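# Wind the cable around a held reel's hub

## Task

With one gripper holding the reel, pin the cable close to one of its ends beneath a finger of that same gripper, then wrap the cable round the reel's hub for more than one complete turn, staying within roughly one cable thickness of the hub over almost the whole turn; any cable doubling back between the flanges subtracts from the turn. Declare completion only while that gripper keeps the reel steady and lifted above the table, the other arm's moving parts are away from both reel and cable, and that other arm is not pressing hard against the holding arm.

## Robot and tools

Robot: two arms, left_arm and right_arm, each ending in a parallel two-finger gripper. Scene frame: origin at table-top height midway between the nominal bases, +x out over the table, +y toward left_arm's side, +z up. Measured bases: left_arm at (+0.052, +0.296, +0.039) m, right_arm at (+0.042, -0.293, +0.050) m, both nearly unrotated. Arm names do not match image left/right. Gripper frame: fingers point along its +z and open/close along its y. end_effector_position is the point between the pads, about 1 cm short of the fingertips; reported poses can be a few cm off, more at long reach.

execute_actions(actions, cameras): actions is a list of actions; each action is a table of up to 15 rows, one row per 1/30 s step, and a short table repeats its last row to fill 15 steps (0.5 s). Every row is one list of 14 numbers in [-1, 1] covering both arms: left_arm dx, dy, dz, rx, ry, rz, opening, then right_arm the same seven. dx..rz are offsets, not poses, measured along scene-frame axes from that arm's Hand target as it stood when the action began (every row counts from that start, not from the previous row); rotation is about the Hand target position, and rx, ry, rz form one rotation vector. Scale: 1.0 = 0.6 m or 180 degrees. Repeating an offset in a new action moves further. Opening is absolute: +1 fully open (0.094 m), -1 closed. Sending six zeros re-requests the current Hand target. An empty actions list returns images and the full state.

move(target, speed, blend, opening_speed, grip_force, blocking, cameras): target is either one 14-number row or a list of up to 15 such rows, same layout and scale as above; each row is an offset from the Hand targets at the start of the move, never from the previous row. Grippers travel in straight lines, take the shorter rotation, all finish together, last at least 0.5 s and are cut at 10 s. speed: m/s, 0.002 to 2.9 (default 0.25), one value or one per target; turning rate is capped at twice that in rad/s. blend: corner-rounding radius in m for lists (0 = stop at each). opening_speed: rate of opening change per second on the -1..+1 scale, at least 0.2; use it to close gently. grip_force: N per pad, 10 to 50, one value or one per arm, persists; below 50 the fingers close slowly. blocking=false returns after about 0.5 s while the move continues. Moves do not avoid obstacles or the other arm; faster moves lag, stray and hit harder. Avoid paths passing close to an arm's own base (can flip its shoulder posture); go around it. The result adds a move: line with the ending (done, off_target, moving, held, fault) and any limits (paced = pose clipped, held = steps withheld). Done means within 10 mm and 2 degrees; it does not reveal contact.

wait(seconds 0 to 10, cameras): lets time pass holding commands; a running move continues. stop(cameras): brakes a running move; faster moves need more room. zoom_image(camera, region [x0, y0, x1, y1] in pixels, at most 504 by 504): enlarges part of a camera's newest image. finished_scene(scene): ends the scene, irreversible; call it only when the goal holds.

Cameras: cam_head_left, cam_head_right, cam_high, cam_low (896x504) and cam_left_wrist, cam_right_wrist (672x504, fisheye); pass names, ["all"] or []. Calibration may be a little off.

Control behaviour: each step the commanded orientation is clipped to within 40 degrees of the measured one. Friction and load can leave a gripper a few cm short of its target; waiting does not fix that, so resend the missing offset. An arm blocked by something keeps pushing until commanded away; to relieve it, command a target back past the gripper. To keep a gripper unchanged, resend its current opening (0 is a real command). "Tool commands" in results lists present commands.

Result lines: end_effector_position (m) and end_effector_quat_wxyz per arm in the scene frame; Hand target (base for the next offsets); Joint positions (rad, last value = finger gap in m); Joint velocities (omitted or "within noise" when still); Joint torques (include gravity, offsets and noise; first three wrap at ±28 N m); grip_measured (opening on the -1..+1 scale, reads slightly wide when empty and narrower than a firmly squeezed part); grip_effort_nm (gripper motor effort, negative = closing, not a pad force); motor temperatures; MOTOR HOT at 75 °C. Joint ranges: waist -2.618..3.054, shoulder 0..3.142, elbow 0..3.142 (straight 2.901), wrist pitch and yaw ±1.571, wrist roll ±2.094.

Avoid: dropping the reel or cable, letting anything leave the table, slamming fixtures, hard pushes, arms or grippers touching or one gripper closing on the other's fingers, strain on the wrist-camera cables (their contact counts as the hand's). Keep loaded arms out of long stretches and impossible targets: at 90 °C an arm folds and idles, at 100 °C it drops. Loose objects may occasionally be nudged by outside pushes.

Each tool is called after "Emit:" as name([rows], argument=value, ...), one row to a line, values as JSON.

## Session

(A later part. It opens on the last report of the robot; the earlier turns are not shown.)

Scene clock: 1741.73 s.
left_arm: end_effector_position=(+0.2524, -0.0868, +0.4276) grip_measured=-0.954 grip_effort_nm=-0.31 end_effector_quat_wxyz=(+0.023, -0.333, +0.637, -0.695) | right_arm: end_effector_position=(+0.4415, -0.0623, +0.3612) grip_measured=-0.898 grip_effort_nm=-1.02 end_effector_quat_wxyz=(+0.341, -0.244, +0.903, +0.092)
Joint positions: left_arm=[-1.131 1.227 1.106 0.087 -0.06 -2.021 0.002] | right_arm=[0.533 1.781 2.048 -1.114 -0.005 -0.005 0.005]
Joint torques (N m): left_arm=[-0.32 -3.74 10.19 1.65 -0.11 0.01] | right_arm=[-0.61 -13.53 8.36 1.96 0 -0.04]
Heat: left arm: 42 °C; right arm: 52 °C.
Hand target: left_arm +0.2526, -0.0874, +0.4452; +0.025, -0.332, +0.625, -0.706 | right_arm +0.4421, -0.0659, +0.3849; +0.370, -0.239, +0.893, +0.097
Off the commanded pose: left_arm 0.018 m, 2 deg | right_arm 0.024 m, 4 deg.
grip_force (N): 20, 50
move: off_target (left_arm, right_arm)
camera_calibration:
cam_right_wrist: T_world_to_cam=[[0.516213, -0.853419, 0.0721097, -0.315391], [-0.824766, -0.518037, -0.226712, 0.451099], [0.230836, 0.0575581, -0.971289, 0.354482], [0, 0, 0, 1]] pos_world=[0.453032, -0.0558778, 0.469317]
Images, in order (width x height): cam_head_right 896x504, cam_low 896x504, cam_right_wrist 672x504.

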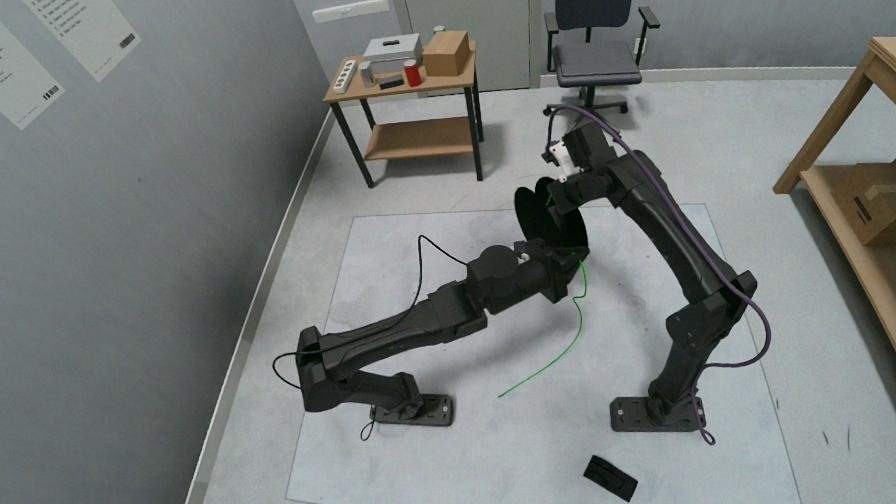

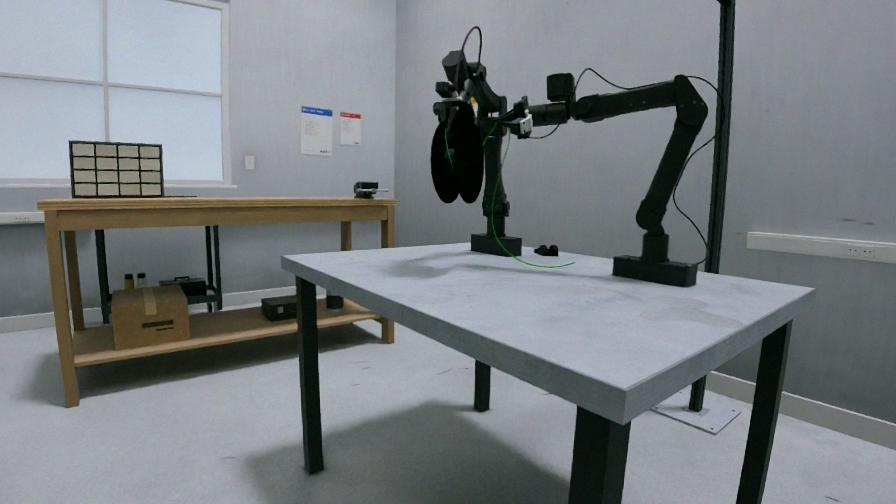

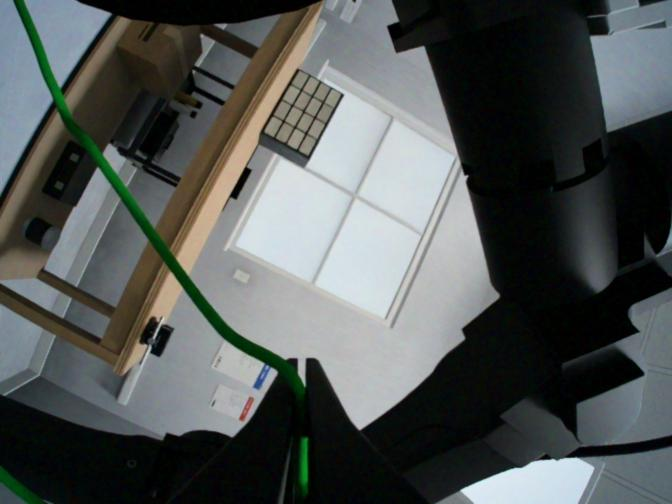

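Emit:
move([
  [0.028, 0.2173, -0.0433, 0.04, -0.07, 0, -0.96, 0, 0, 0, 0, 0, 0, -1],
  [0.135, 0.298, -0.077, 0.0806, -0.1395, 0, -0.96, 0, 0, 0, 0, 0, 0, -1],
], speed=0.1, blend=[0.03, 0], cameras=["cam_right_wrist", "cam_low", "cam_head_right", "cam_left_wrist"])

Emit:
zoom_image(camera="cam_head_right", region=[460, 120, 660, 320])

Emit:
zoom_image(camera="cam_low", region=[400, 60, 580, 240])

Scene clock: 1755.13 s.
left_arm: end_effector_position=(+0.3194, +0.0792, +0.3851) grip_measured=-0.954 grip_effort_nm=-0.32 end_effector_quat_wxyz=(+0.148, -0.163, +0.705, -0.675) | right_arm: end_effector_position=(+0.4482, -0.0511, +0.3748) grip_measured=-0.898 grip_effort_nm=-1.02 end_effector_quat_wxyz=(+0.364, -0.219, +0.896, +0.127)
Joint positions: left_arm=[-0.296 0.995 0.831 0.094 0.846 -1.531 0.002] | right_arm=[0.533 1.781 2.056 -1.054 -0.04 0.057 0.005]
Joint torques (N m): left_arm=[2.61 -2.62 7.2 1.95 -0.49 0.15] | right_arm=[-0.62 -13.57 7.75 1.45 0.32 -0.71]
Heat: left arm: 44 °C; right arm: 52 °C.
Hand target: left_arm +0.3336, +0.0913, +0.3989; +0.201, -0.165, +0.688, -0.678 | right_arm +0.4421, -0.0659, +0.3848; +0.370, -0.239, +0.893, +0.097
Off the commanded pose: left_arm 0.023 m, 6 deg | right_arm 0.019 m, 4 deg.
grip_force (N): 20, 50
move: off_target (left_arm, right_arm)
camera_calibration:
cam_left_wrist: T_world_to_cam=[[0.0568033, 0.0170255, 0.99824, -0.411457], [-0.99801, 0.0283806, 0.0563061, 0.331696], [-0.027372, -0.999452, 0.0186037, 0.179979], [0, 0, 0, 1]] pos_world=[0.359334, 0.177472, 0.388708]
cam_right_wrist: T_world_to_cam=[[0.497342, -0.867541, 0.00496358, -0.277464], [-0.828829, -0.476824, -0.292712, 0.494087], [0.256306, 0.141464, -0.956188, 0.352763], [0, 0, 0, 1]] pos_world=[0.457093, -0.0550223, 0.48331]
Images, in order (width x height): cam_head_right 896x504, cam_low 896x504, cam_left_wrist 672x504, cam_right_wrist 672x504.

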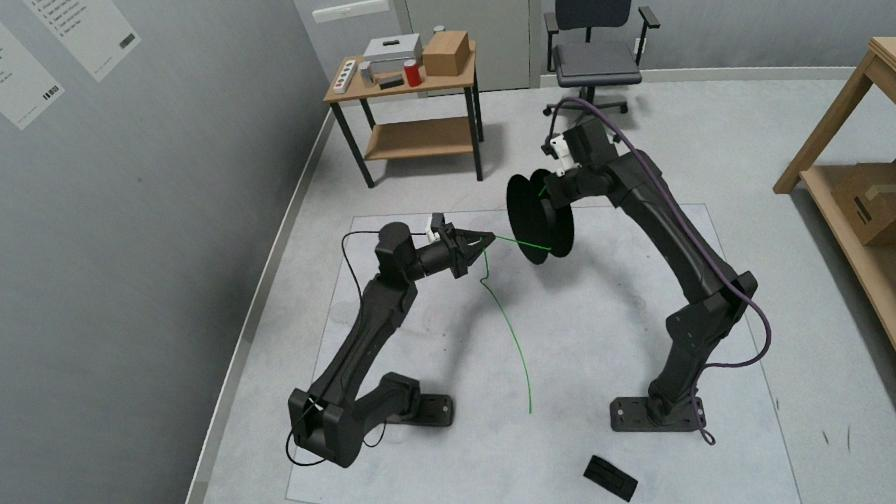

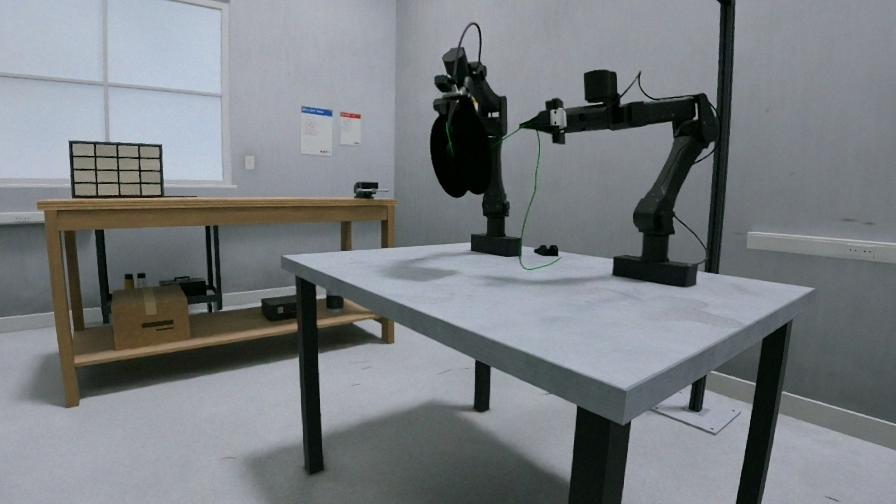

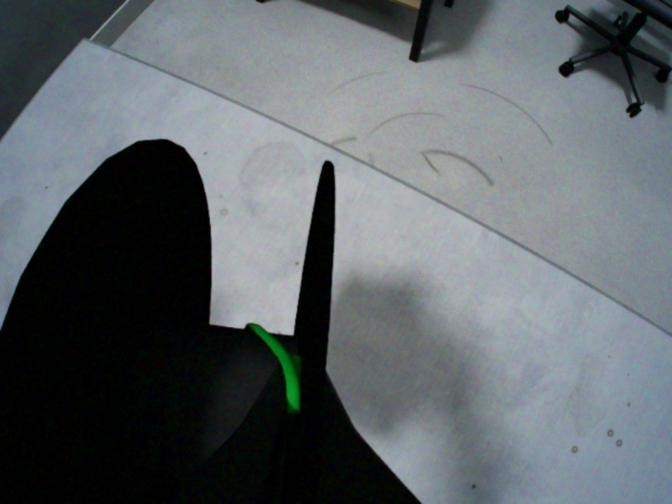

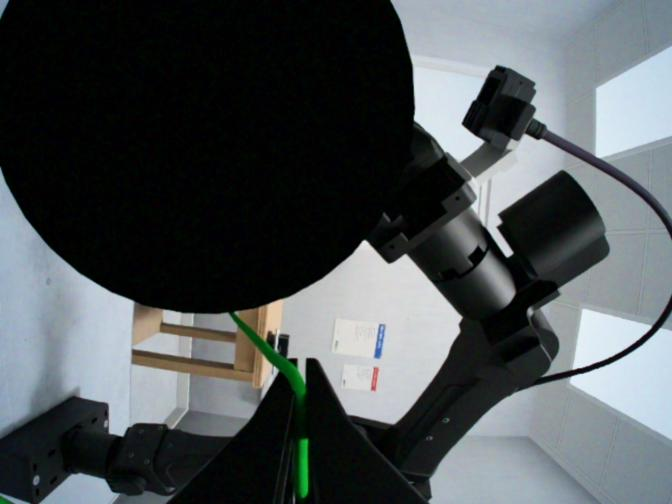

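Scaled by 2.520 from the camera's 896x504 image, which has a finer 1280x720 frame.

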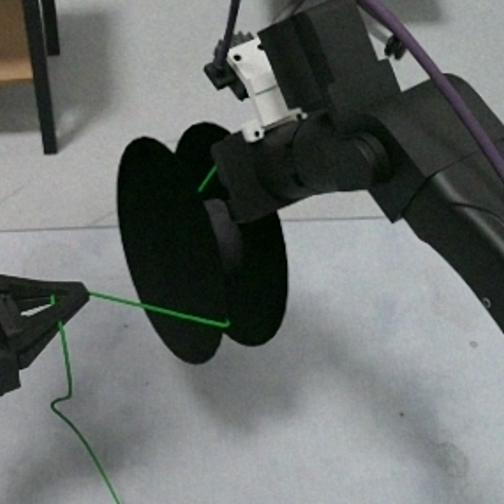

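Scaled by 2.800 from the camera's 896x504 image, which has a finer 1280x720 frame.

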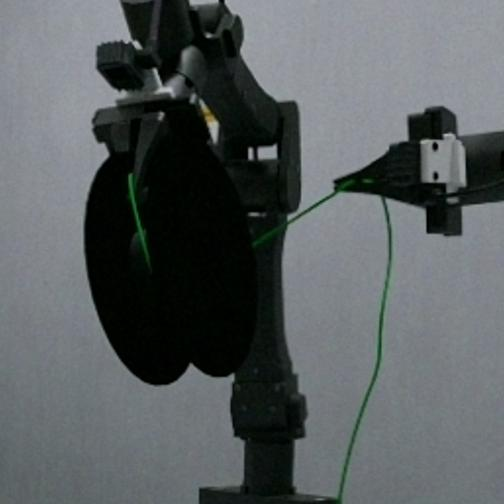

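Emit:
move([
  [-0.097, -0.186, 0.102, -0.0778, 0.1347, 0, -0.96, 0, 0, 0, 0, 0, 0, -1],
  [0.0247, -0.097, 0.168, -0.0778, 0.1347, 0, -0.96, 0, 0, 0, 0, 0, 0, -1],
], speed=0.1, blend=[0.02, 0], cameras=["cam_right_wrist", "cam_low", "cam_head_right", "cam_left_wrist"])

Emit:
zoom_image(camera="cam_head_right", region=[460, 120, 660, 320])

Emit:
zoom_image(camera="cam_low", region=[400, 60, 580, 240])

Scene clock: 1777.90 s.
left_arm: end_effector_position=(+0.3497, +0.0286, +0.4752) grip_measured=-0.954 grip_effort_nm=-0.32 end_effector_quat_wxyz=(+0.017, -0.342, +0.640, -0.688) | right_arm: end_effector_position=(+0.4413, -0.0616, +0.3639) grip_measured=-0.898 grip_effort_nm=-1.02 end_effector_quat_wxyz=(+0.344, -0.244, +0.902, +0.094)
Joint positions: left_arm=[-0.506 1.216 1.314 -0.158 0.564 -2.004 0.002] | right_arm=[0.533 1.781 2.056 -1.116 -0.008 -0.005 0.005]
Joint torques (N m): left_arm=[0.98 -3.96 10.1 1.68 0.1 -0.04] | right_arm=[-0.62 -13.42 7.87 2 0.03 -0.05]
Heat: left arm: 44 °C; right arm: 53 °C.
Hand target: left_arm +0.3484, +0.0331, +0.4997; +0.031, -0.326, +0.628, -0.706 | right_arm +0.4421, -0.0658, +0.3848; +0.370, -0.239, +0.893, +0.097
Off the commanded pose: left_arm 0.025 m, 3 deg | right_arm 0.021 m, 3 deg.
grip_force (N): 20, 50
move: off_target (left_arm, right_arm)
camera_calibration:
cam_left_wrist: T_world_to_cam=[[0.429855, 0.234742, 0.871849, -0.578763], [-0.895848, -0.00955152, 0.444259, 0.139288], [0.112614, -0.972011, 0.206187, -0.0103233], [0, 0, 0, 1]] pos_world=[0.374728, 0.127156, 0.444843]
cam_right_wrist: T_world_to_cam=[[0.517798, -0.852617, 0.0702171, -0.314931], [-0.822716, -0.518778, -0.232394, 0.452906], [0.23457, 0.0625642, -0.970084, 0.355377], [0, 0, 0, 1]] pos_world=[0.452323, -0.0557915, 0.472111]
Images, in order (width x height): cam_head_right 896x504, cam_low 896x504, cam_left_wrist 672x504, cam_right_wrist 672x504.

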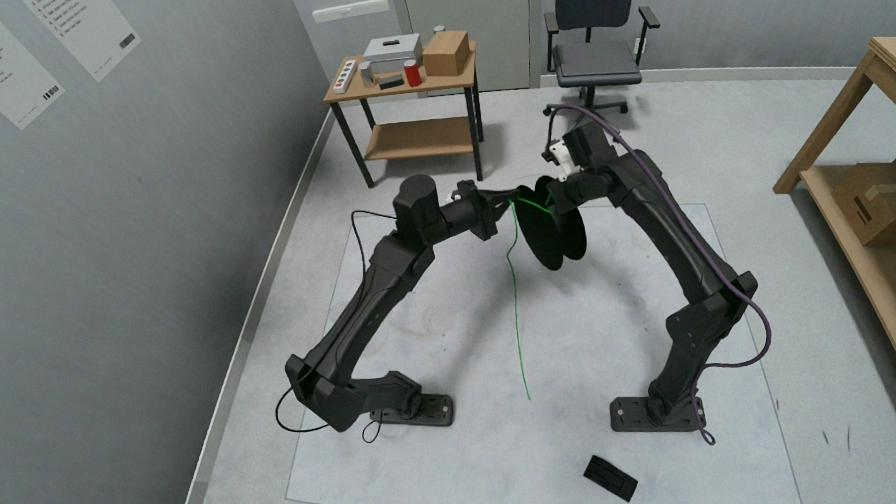

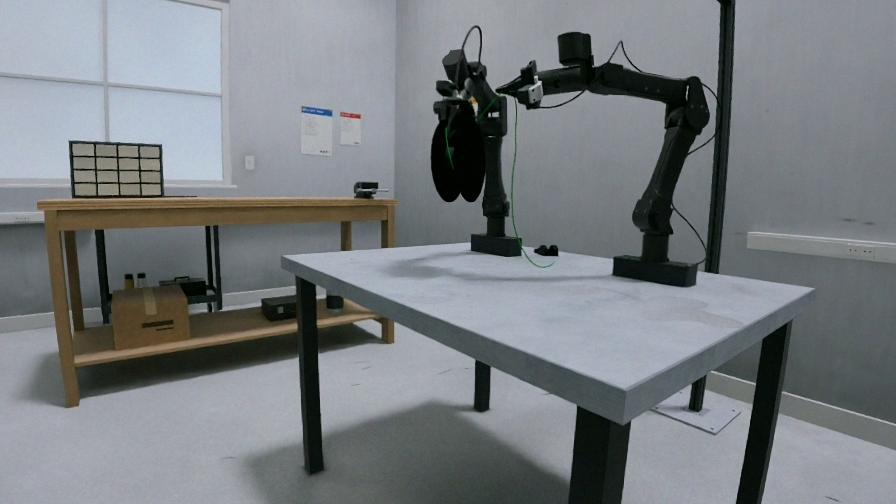

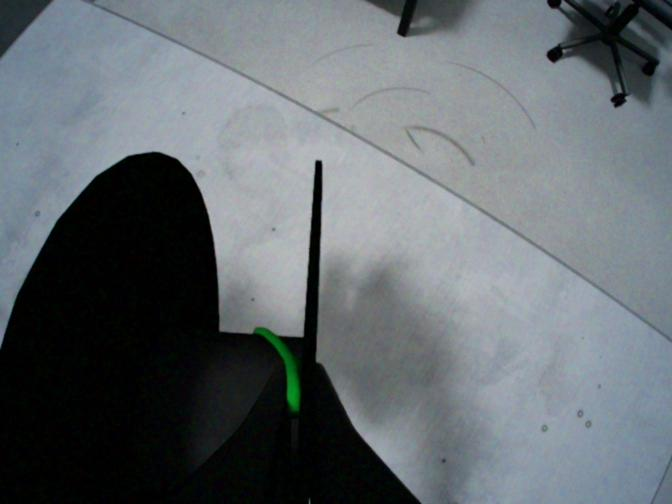

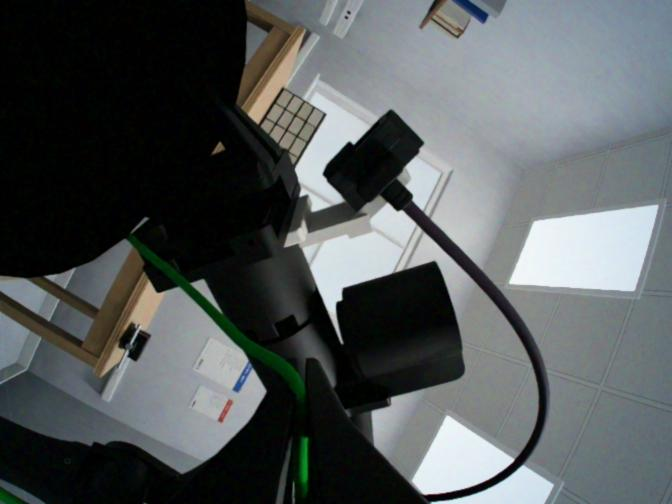

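Scaled by 2.520 from the camera's 896x504 image, which has a finer 1280x720 frame.

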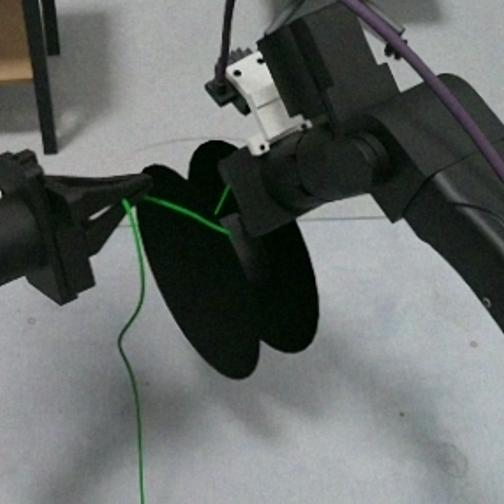

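Scaled by 2.800 from the camera's 896x504 image, which has a finer 1280x720 frame.

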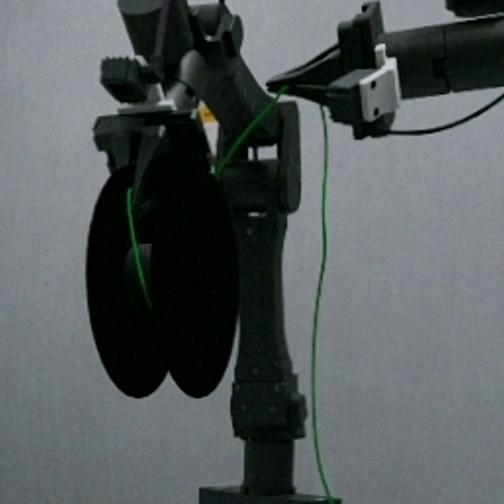

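Emit:
move([
  [0.086, 0.1423, -0.138, 0.02, -0.035, 0, -0.96, 0, 0, 0, 0, 0, 0, -1],
  [0.265, 0.131, -0.2045, 0.0806, -0.1395, 0, -0.96, 0, 0, 0, 0, 0, 0, -1],
], speed=0.1, blend=[0.03, 0], cameras=["cam_right_wrist", "cam_low", "cam_head_right", "cam_left_wrist"])

Emit:
zoom_image(camera="cam_head_right", region=[440, 120, 640, 320])

Emit:
zoom_image(camera="cam_low", region=[400, 60, 580, 240])

Scene clock: 1793.47 s.
left_arm: end_effector_position=(+0.4237, +0.0700, +0.3881) grip_measured=-0.954 grip_effort_nm=-0.32 end_effector_quat_wxyz=(+0.111, -0.026, +0.699, -0.706) | right_arm: end_effector_position=(+0.4570, -0.0379, +0.3808) grip_measured=-0.898 grip_effort_nm=-1.02 end_effector_quat_wxyz=(+0.393, -0.231, +0.882, +0.117)
Joint positions: left_arm=[-0.162 1.578 1.171 0.471 1.23 -1.512 0.002] | right_arm=[0.564 1.795 2.056 -0.986 0.005 0.036 0.005]
Joint torques (N m): left_arm=[8.75 -3.37 7.66 1.02 -2.18 0.11] | right_arm=[-3.3 -15.13 7.8 0.86 -0.09 -0.46]
Heat: left arm: 45 °C; right arm: 53 °C.
Hand target: left_arm +0.5075, +0.1118, +0.3771; +0.207, -0.159, +0.689, -0.676 | right_arm +0.4421, -0.0659, +0.3849; +0.370, -0.239, +0.893, +0.097
Off the commanded pose: left_arm 0.094 m, 19 deg | right_arm 0.032 m, 4 deg.
grip_force (N): 20, 50
move: off_target (left_arm, right_arm)
camera_calibration:
cam_left_wrist: T_world_to_cam=[[-0.0825068, 0.0434195, 0.995644, -0.361979], [-0.957124, 0.274912, -0.0913035, 0.458591], [-0.277679, -0.960488, 0.0188757, 0.276773], [0, 0, 0, 1]] pos_world=[0.485917, 0.155482, 0.397049]
cam_right_wrist: T_world_to_cam=[[0.506192, -0.86095, 0.0503457, -0.29142], [-0.800497, -0.490766, -0.344025, 0.515446], [0.320896, 0.133841, -0.93761, 0.317469], [0, 0, 0, 1]] pos_world=[0.458253, -0.0404253, 0.48966]
Images, in order (width x height): cam_head_right 896x504, cam_low 896x504, cam_left_wrist 672x504, cam_right_wrist 672x504.

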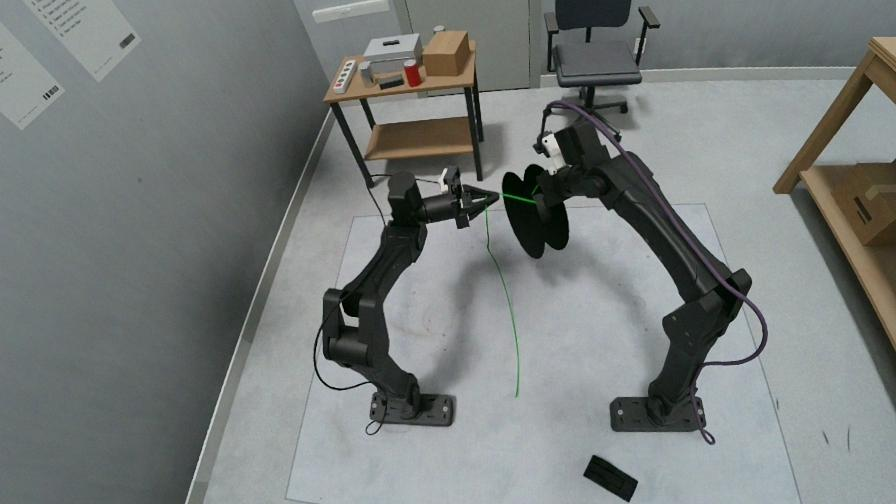

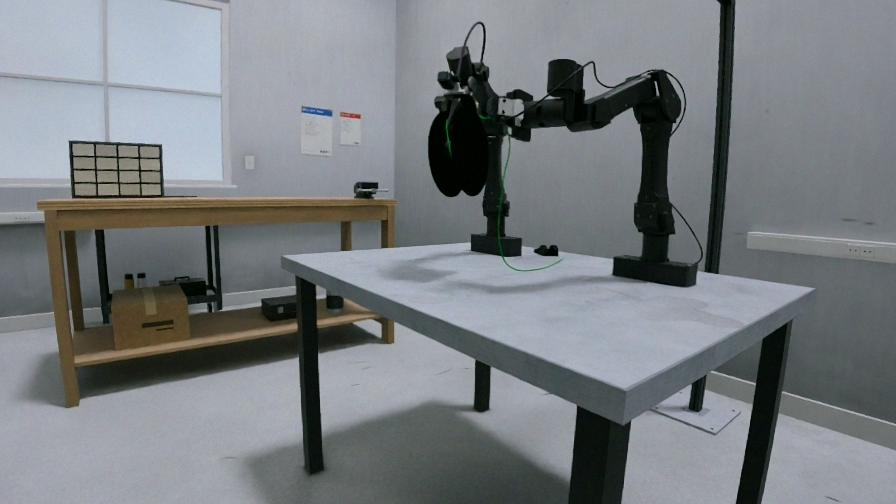

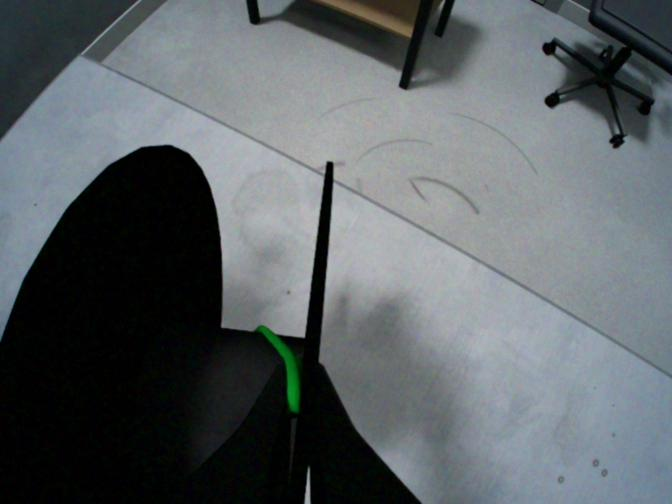

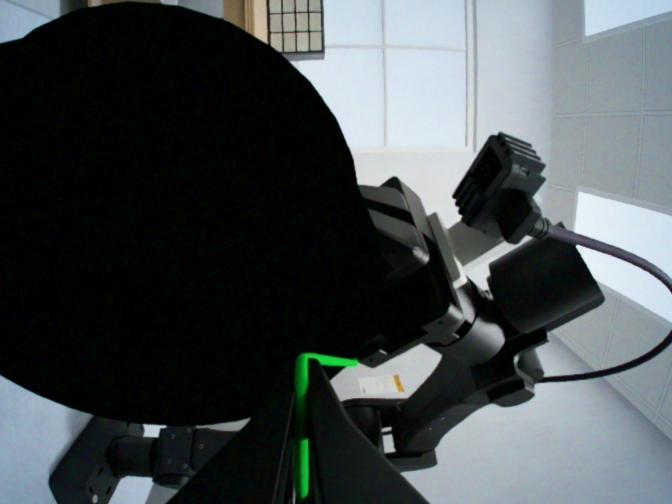

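Scaled by 2.520 from the camera's 896x504 image, which has a finer 1280x720 frame.

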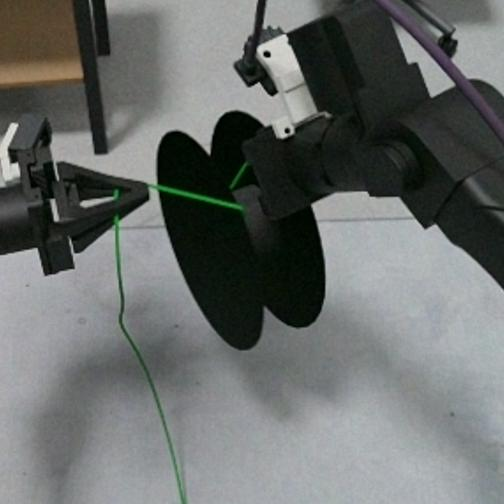

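Scaled by 2.800 from the camera's 896x504 image, which has a finer 1280x720 frame.

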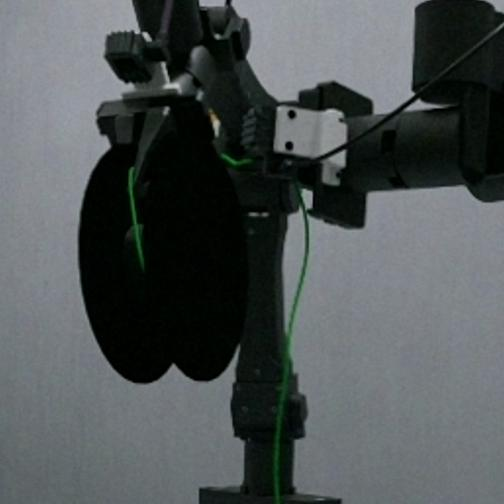

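Emit:
move([
  [-0.356, -0.153, 0.1415, -0.0778, 0.1347, 0, -0.96, 0, 0, 0, 0, 0, 0, -1],
  [-0.269, -0.103, 0.192, -0.0778, 0.1347, 0, -0.96, 0, 0, 0, 0, 0, 0, -1],
], speed=0.12, blend=[0.02, 0], cameras=["cam_right_wrist", "cam_head_right", "cam_left_wrist"])

Emit:
zoom_image(camera="cam_head_right", region=[440, 120, 640, 320])

Emit:
zoom_image(camera="cam_right_wrist", region=[0, 100, 400, 504])

Scene clock: 1814.53 s.
left_arm: end_effector_position=(+0.3450, +0.0432, +0.4629) grip_measured=-0.954 grip_effort_nm=-0.32 end_effector_quat_wxyz=(+0.013, -0.338, +0.646, -0.684) | right_arm: end_effector_position=(+0.4441, -0.0575, +0.3598) grip_measured=-0.898 grip_effort_nm=-1.02 end_effector_quat_wxyz=(+0.341, -0.244, +0.902, +0.099)
Joint positions: left_arm=[-0.449 1.173 1.25 -0.155 0.635 -1.987 0.002] | right_arm=[0.534 1.795 2.056 -1.106 -0.017 0 0.005]
Joint torques (N m): left_arm=[1.51 -3.85 10.59 1.74 -0.01 0.02] | right_arm=[-0.75 -15.05 7.79 1.88 0.12 -0.1]
Heat: left arm: 43 °C; right arm: 54 °C.
Hand target: left_arm +0.3459, +0.0500, +0.4923; +0.037, -0.321, +0.630, -0.706 | right_arm +0.4421, -0.0659, +0.3849; +0.370, -0.239, +0.893, +0.097
Off the commanded pose: left_arm 0.030 m, 5 deg | right_arm 0.027 m, 4 deg.
grip_force (N): 20, 50
move: off_target (left_arm, right_arm)
camera_calibration:
cam_left_wrist: T_world_to_cam=[[0.435679, 0.21833, 0.873222, -0.57144], [-0.894672, -0.00136079, 0.446722, 0.138861], [0.0987208, -0.975874, 0.194741, 0.0171178], [0, 0, 0, 1]] pos_world=[0.371509, 0.141656, 0.433628]
cam_right_wrist: T_world_to_cam=[[0.520815, -0.851588, 0.0595752, -0.309971], [-0.82294, -0.519399, -0.230203, 0.455705], [0.226982, 0.0708667, -0.971317, 0.354733], [0, 0, 0, 1]] pos_world=[0.455937, -0.0524132, 0.46793]
Images, in order (width x height): cam_head_right 896x504, cam_left_wrist 672x504, cam_right_wrist 672x504.

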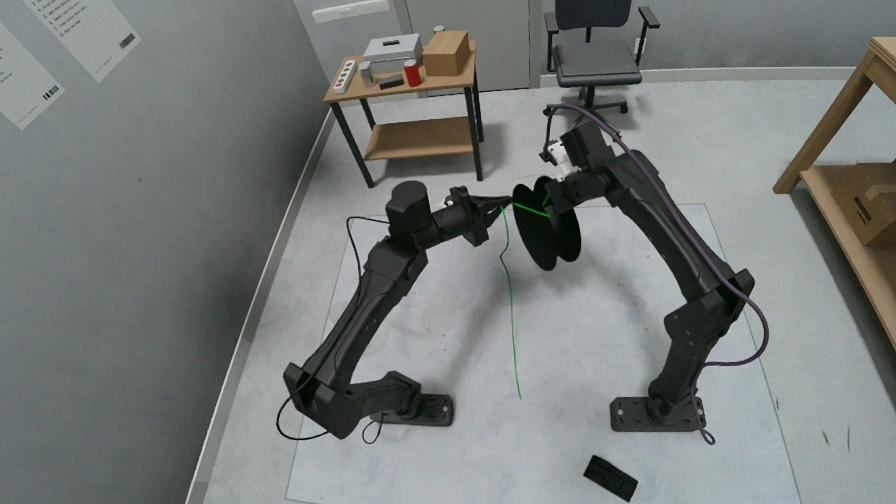

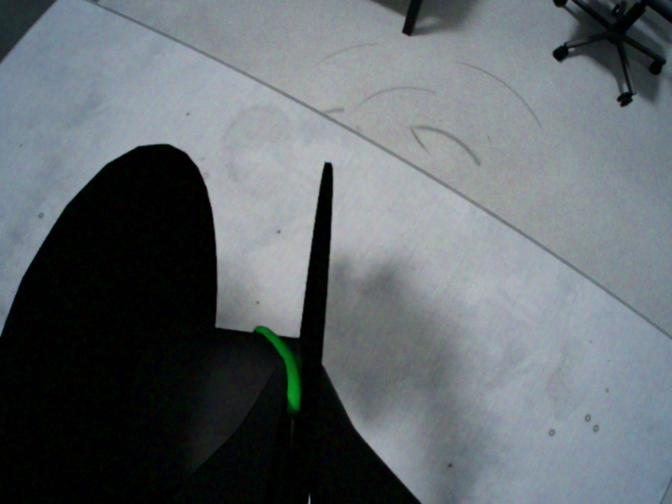

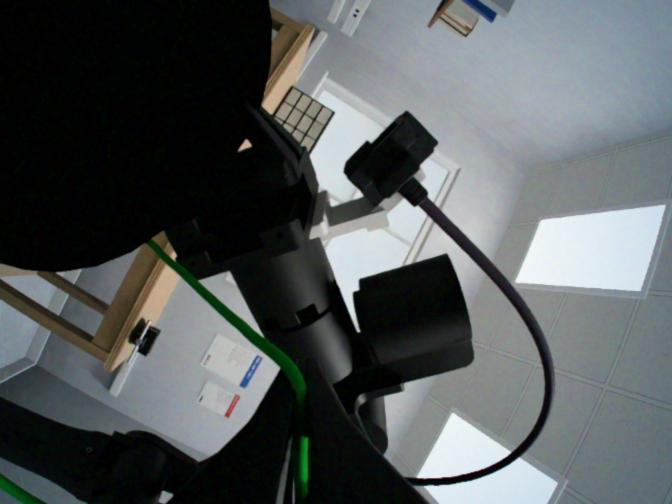

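Scaled by 2.520 from the camera's 896x504 image, which has a finer 1280x720 frame.

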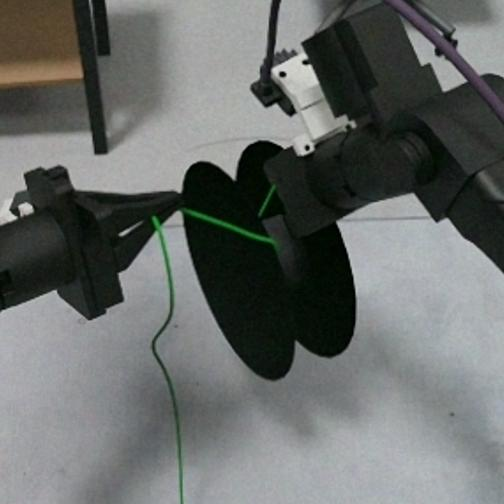

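Scaled by 1.248 from the camera's 672x504 image, which has a finer 960x720 frame.

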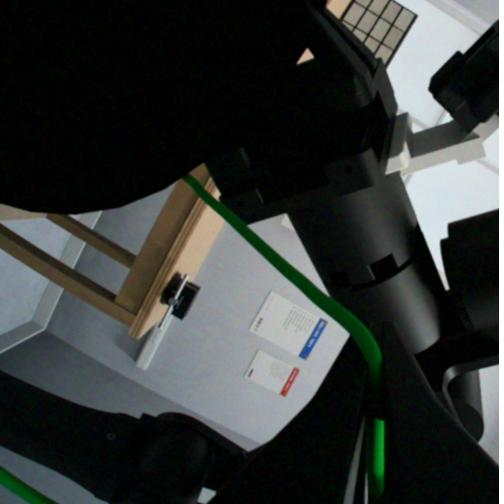

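Emit:
move([
  [-0.062, 0.052, -0.1837, 0.04, -0.07, 0, -0.96, 0, 0, 0, 0, 0, 0, -1],
  [-0.025, 0.055, -0.309, 0.0806, -0.1395, 0, -0.96, 0, 0, 0, 0, 0, 0, -1],
], speed=0.1, blend=[0.02, 0], cameras=["cam_right_wrist", "cam_head_right", "cam_low"])

Emit:
zoom_image(camera="cam_head_right", region=[440, 120, 640, 320])

Emit:
zoom_image(camera="cam_low", region=[400, 60, 580, 240])

Scene clock: 1825.53 s.
left_arm: end_effector_position=(+0.3109, +0.0677, +0.3402) grip_measured=-0.954 grip_effort_nm=-0.32 end_effector_quat_wxyz=(+0.215, -0.087, +0.672, -0.704) | right_arm: end_effector_position=(+0.4302, -0.0354, +0.3601) grip_measured=-0.898 grip_effort_nm=-1.02 end_effector_quat_wxyz=(+0.332, -0.261, +0.897, +0.130)
Joint positions: left_arm=[-0.355 1.024 0.518 0.625 0.803 -1.49 0.002] | right_arm=[0.571 1.795 2.056 -1.106 -0.066 0.016 0.005]
Joint torques (N m): left_arm=[3.48 -1.48 3.88 0.85 -0.58 0.05] | right_arm=[-3.92 -15.21 7.79 1.84 0.61 -0.25]
Heat: left arm: 43 °C; right arm: 54 °C.
Hand target: left_arm +0.3310, +0.0830, +0.3068; +0.213, -0.153, +0.691, -0.674 | right_arm +0.4420, -0.0658, +0.3849; +0.370, -0.239, +0.893, +0.097
Off the commanded pose: left_arm 0.042 m, 9 deg | right_arm 0.041 m, 6 deg.
grip_force (N): 20, 50
move: off_target (left_arm, right_arm)
camera_calibration:
cam_right_wrist: T_world_to_cam=[[0.569971, -0.821574, 0.0122115, -0.286963], [-0.79767, -0.556831, -0.231652, 0.444148], [0.197119, 0.122294, -0.972722, 0.371743], [0, 0, 0, 1]] pos_world=[0.444566, -0.0339087, 0.467994]
Images, in order (width x height): cam_head_right 896x504, cam_low 896x504, cam_right_wrist 672x504.

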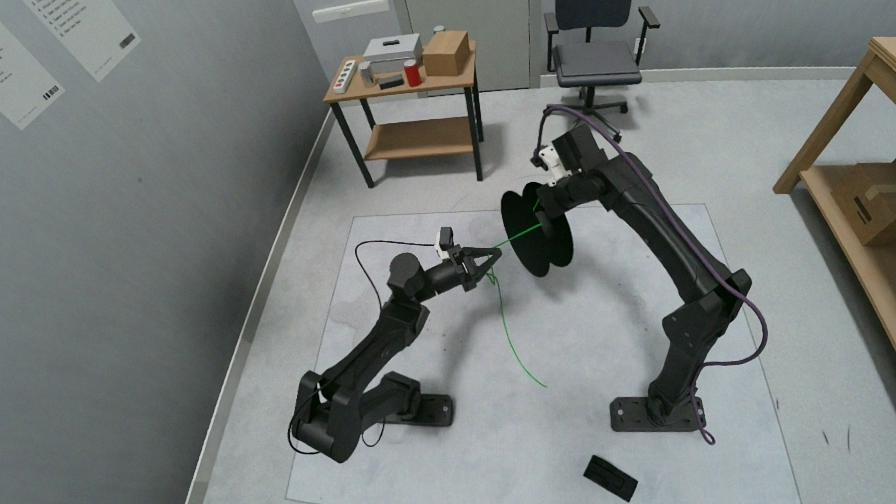

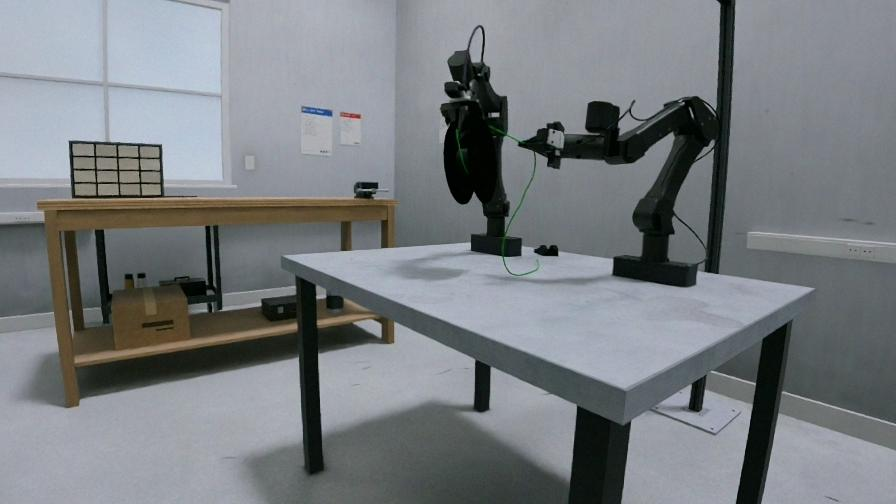

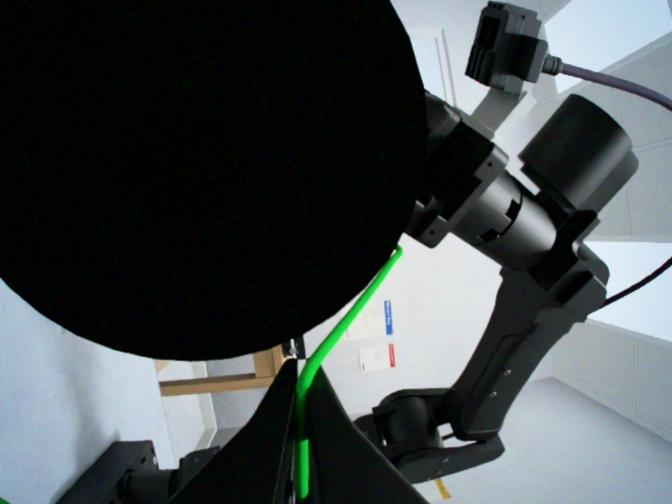

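Scaled by 2.520 from the camera's 896x504 image, which has a finer 1280x720 frame.

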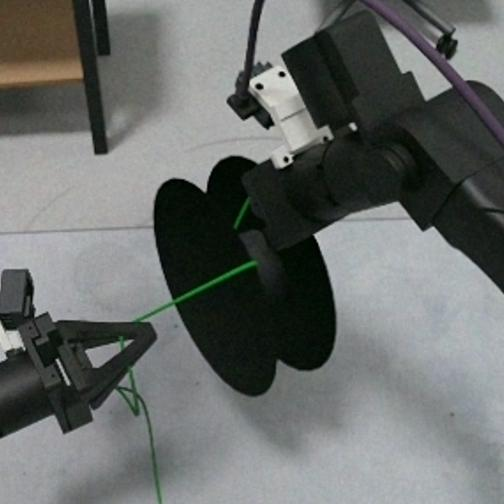

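Scaled by 2.800 from the camera's 896x504 image, which has a finer 1280x720 frame.

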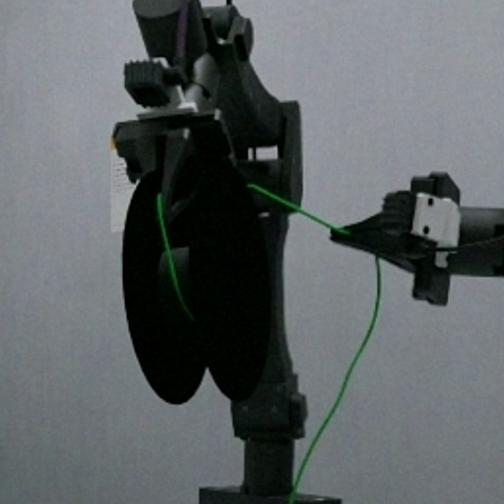

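Emit:
move([
  [0.038, -0.069, 0.038, 0, 0, 0, -0.96, 0, 0, 0, 0, 0, 0, -1],
  [0.115, -0.035, 0.033, 0, 0, 0, -0.96, 0, 0, 0, 0, 0, 0, -1],
], speed=0.08, blend=[0.02, 0], cameras=["cam_right_wrist", "cam_head_right", "cam_low"])

Emit:
zoom_image(camera="cam_head_right", region=[440, 120, 640, 320])

Emit:
zoom_image(camera="cam_low", region=[400, 60, 580, 240])

Scene clock: 1837.10 s.
left_arm: end_effector_position=(+0.3748, +0.0471, +0.3345) grip_measured=-0.954 grip_effort_nm=-0.32 end_effector_quat_wxyz=(+0.188, -0.107, +0.689, -0.691) | right_arm: end_effector_position=(+0.4442, -0.0545, +0.3612) grip_measured=-0.898 grip_effort_nm=-1.02 end_effector_quat_wxyz=(+0.345, -0.245, +0.901, +0.099)
Joint positions: left_arm=[-0.344 1.327 0.735 0.631 0.822 -1.488 0.002] | right_arm=[0.542 1.795 2.056 -1.097 -0.009 0.003 0.005]
Joint torques (N m): left_arm=[3.23 -3.15 7.47 1.19 -0.67 0.05] | right_arm=[-1.44 -15.04 7.8 1.8 0.06 -0.12]
Heat: left arm: 42 °C; right arm: 54 °C.
Hand target: left_arm +0.4000, +0.0620, +0.3268; +0.213, -0.153, +0.691, -0.674 | right_arm +0.4421, -0.0659, +0.3849; +0.370, -0.239, +0.893, +0.097
Off the commanded pose: left_arm 0.030 m, 6 deg | right_arm 0.026 m, 3 deg.
grip_force (N): 20, 50
move: off_target (left_arm, right_arm)
camera_calibration:
cam_right_wrist: T_world_to_cam=[[0.521347, -0.850967, 0.0636568, -0.309241], [-0.820119, -0.520265, -0.238178, 0.459211], [0.2358, 0.0719674, -0.969133, 0.351193], [0, 0, 0, 1]] pos_world=[0.455018, -0.0495174, 0.469412]
Images, in order (width x height): cam_head_right 896x504, cam_low 896x504, cam_right_wrist 672x504.

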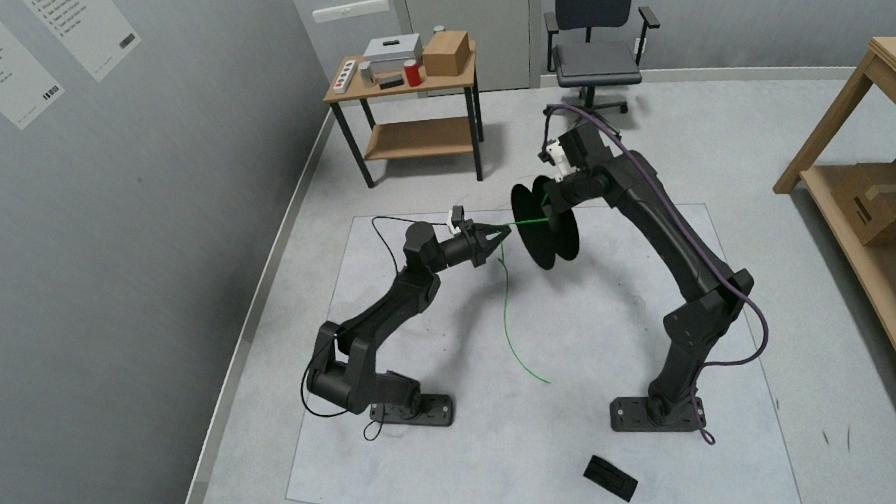

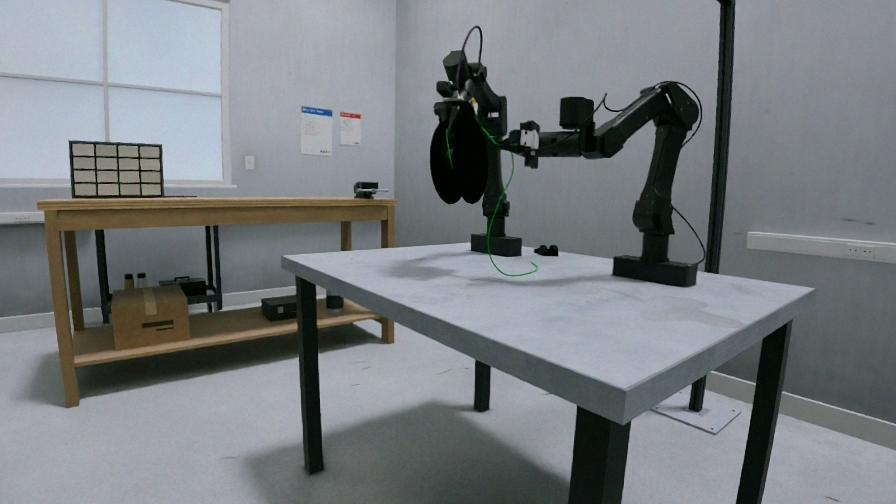

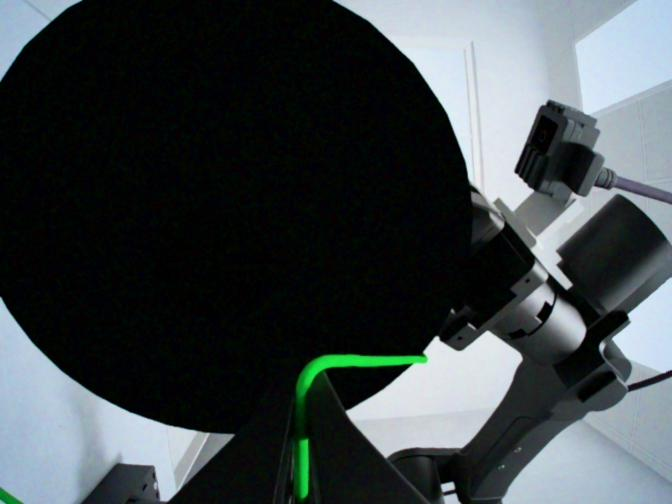

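Scaled by 2.520 from the camera's 896x504 image, which has a finer 1280x720 frame.

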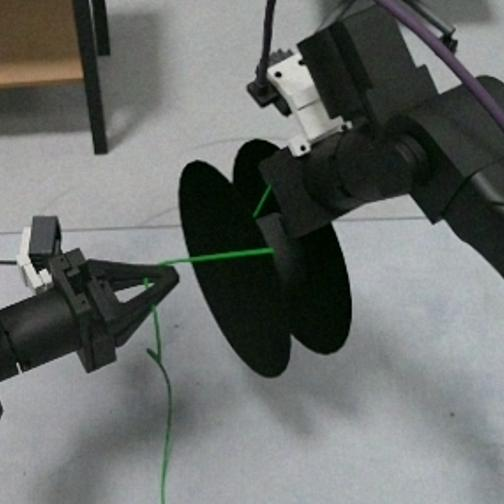

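Scaled by 2.800 from the camera's 896x504 image, which has a finer 1280x720 frame.

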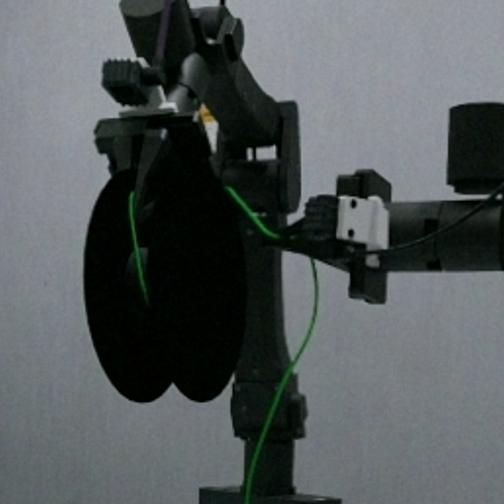

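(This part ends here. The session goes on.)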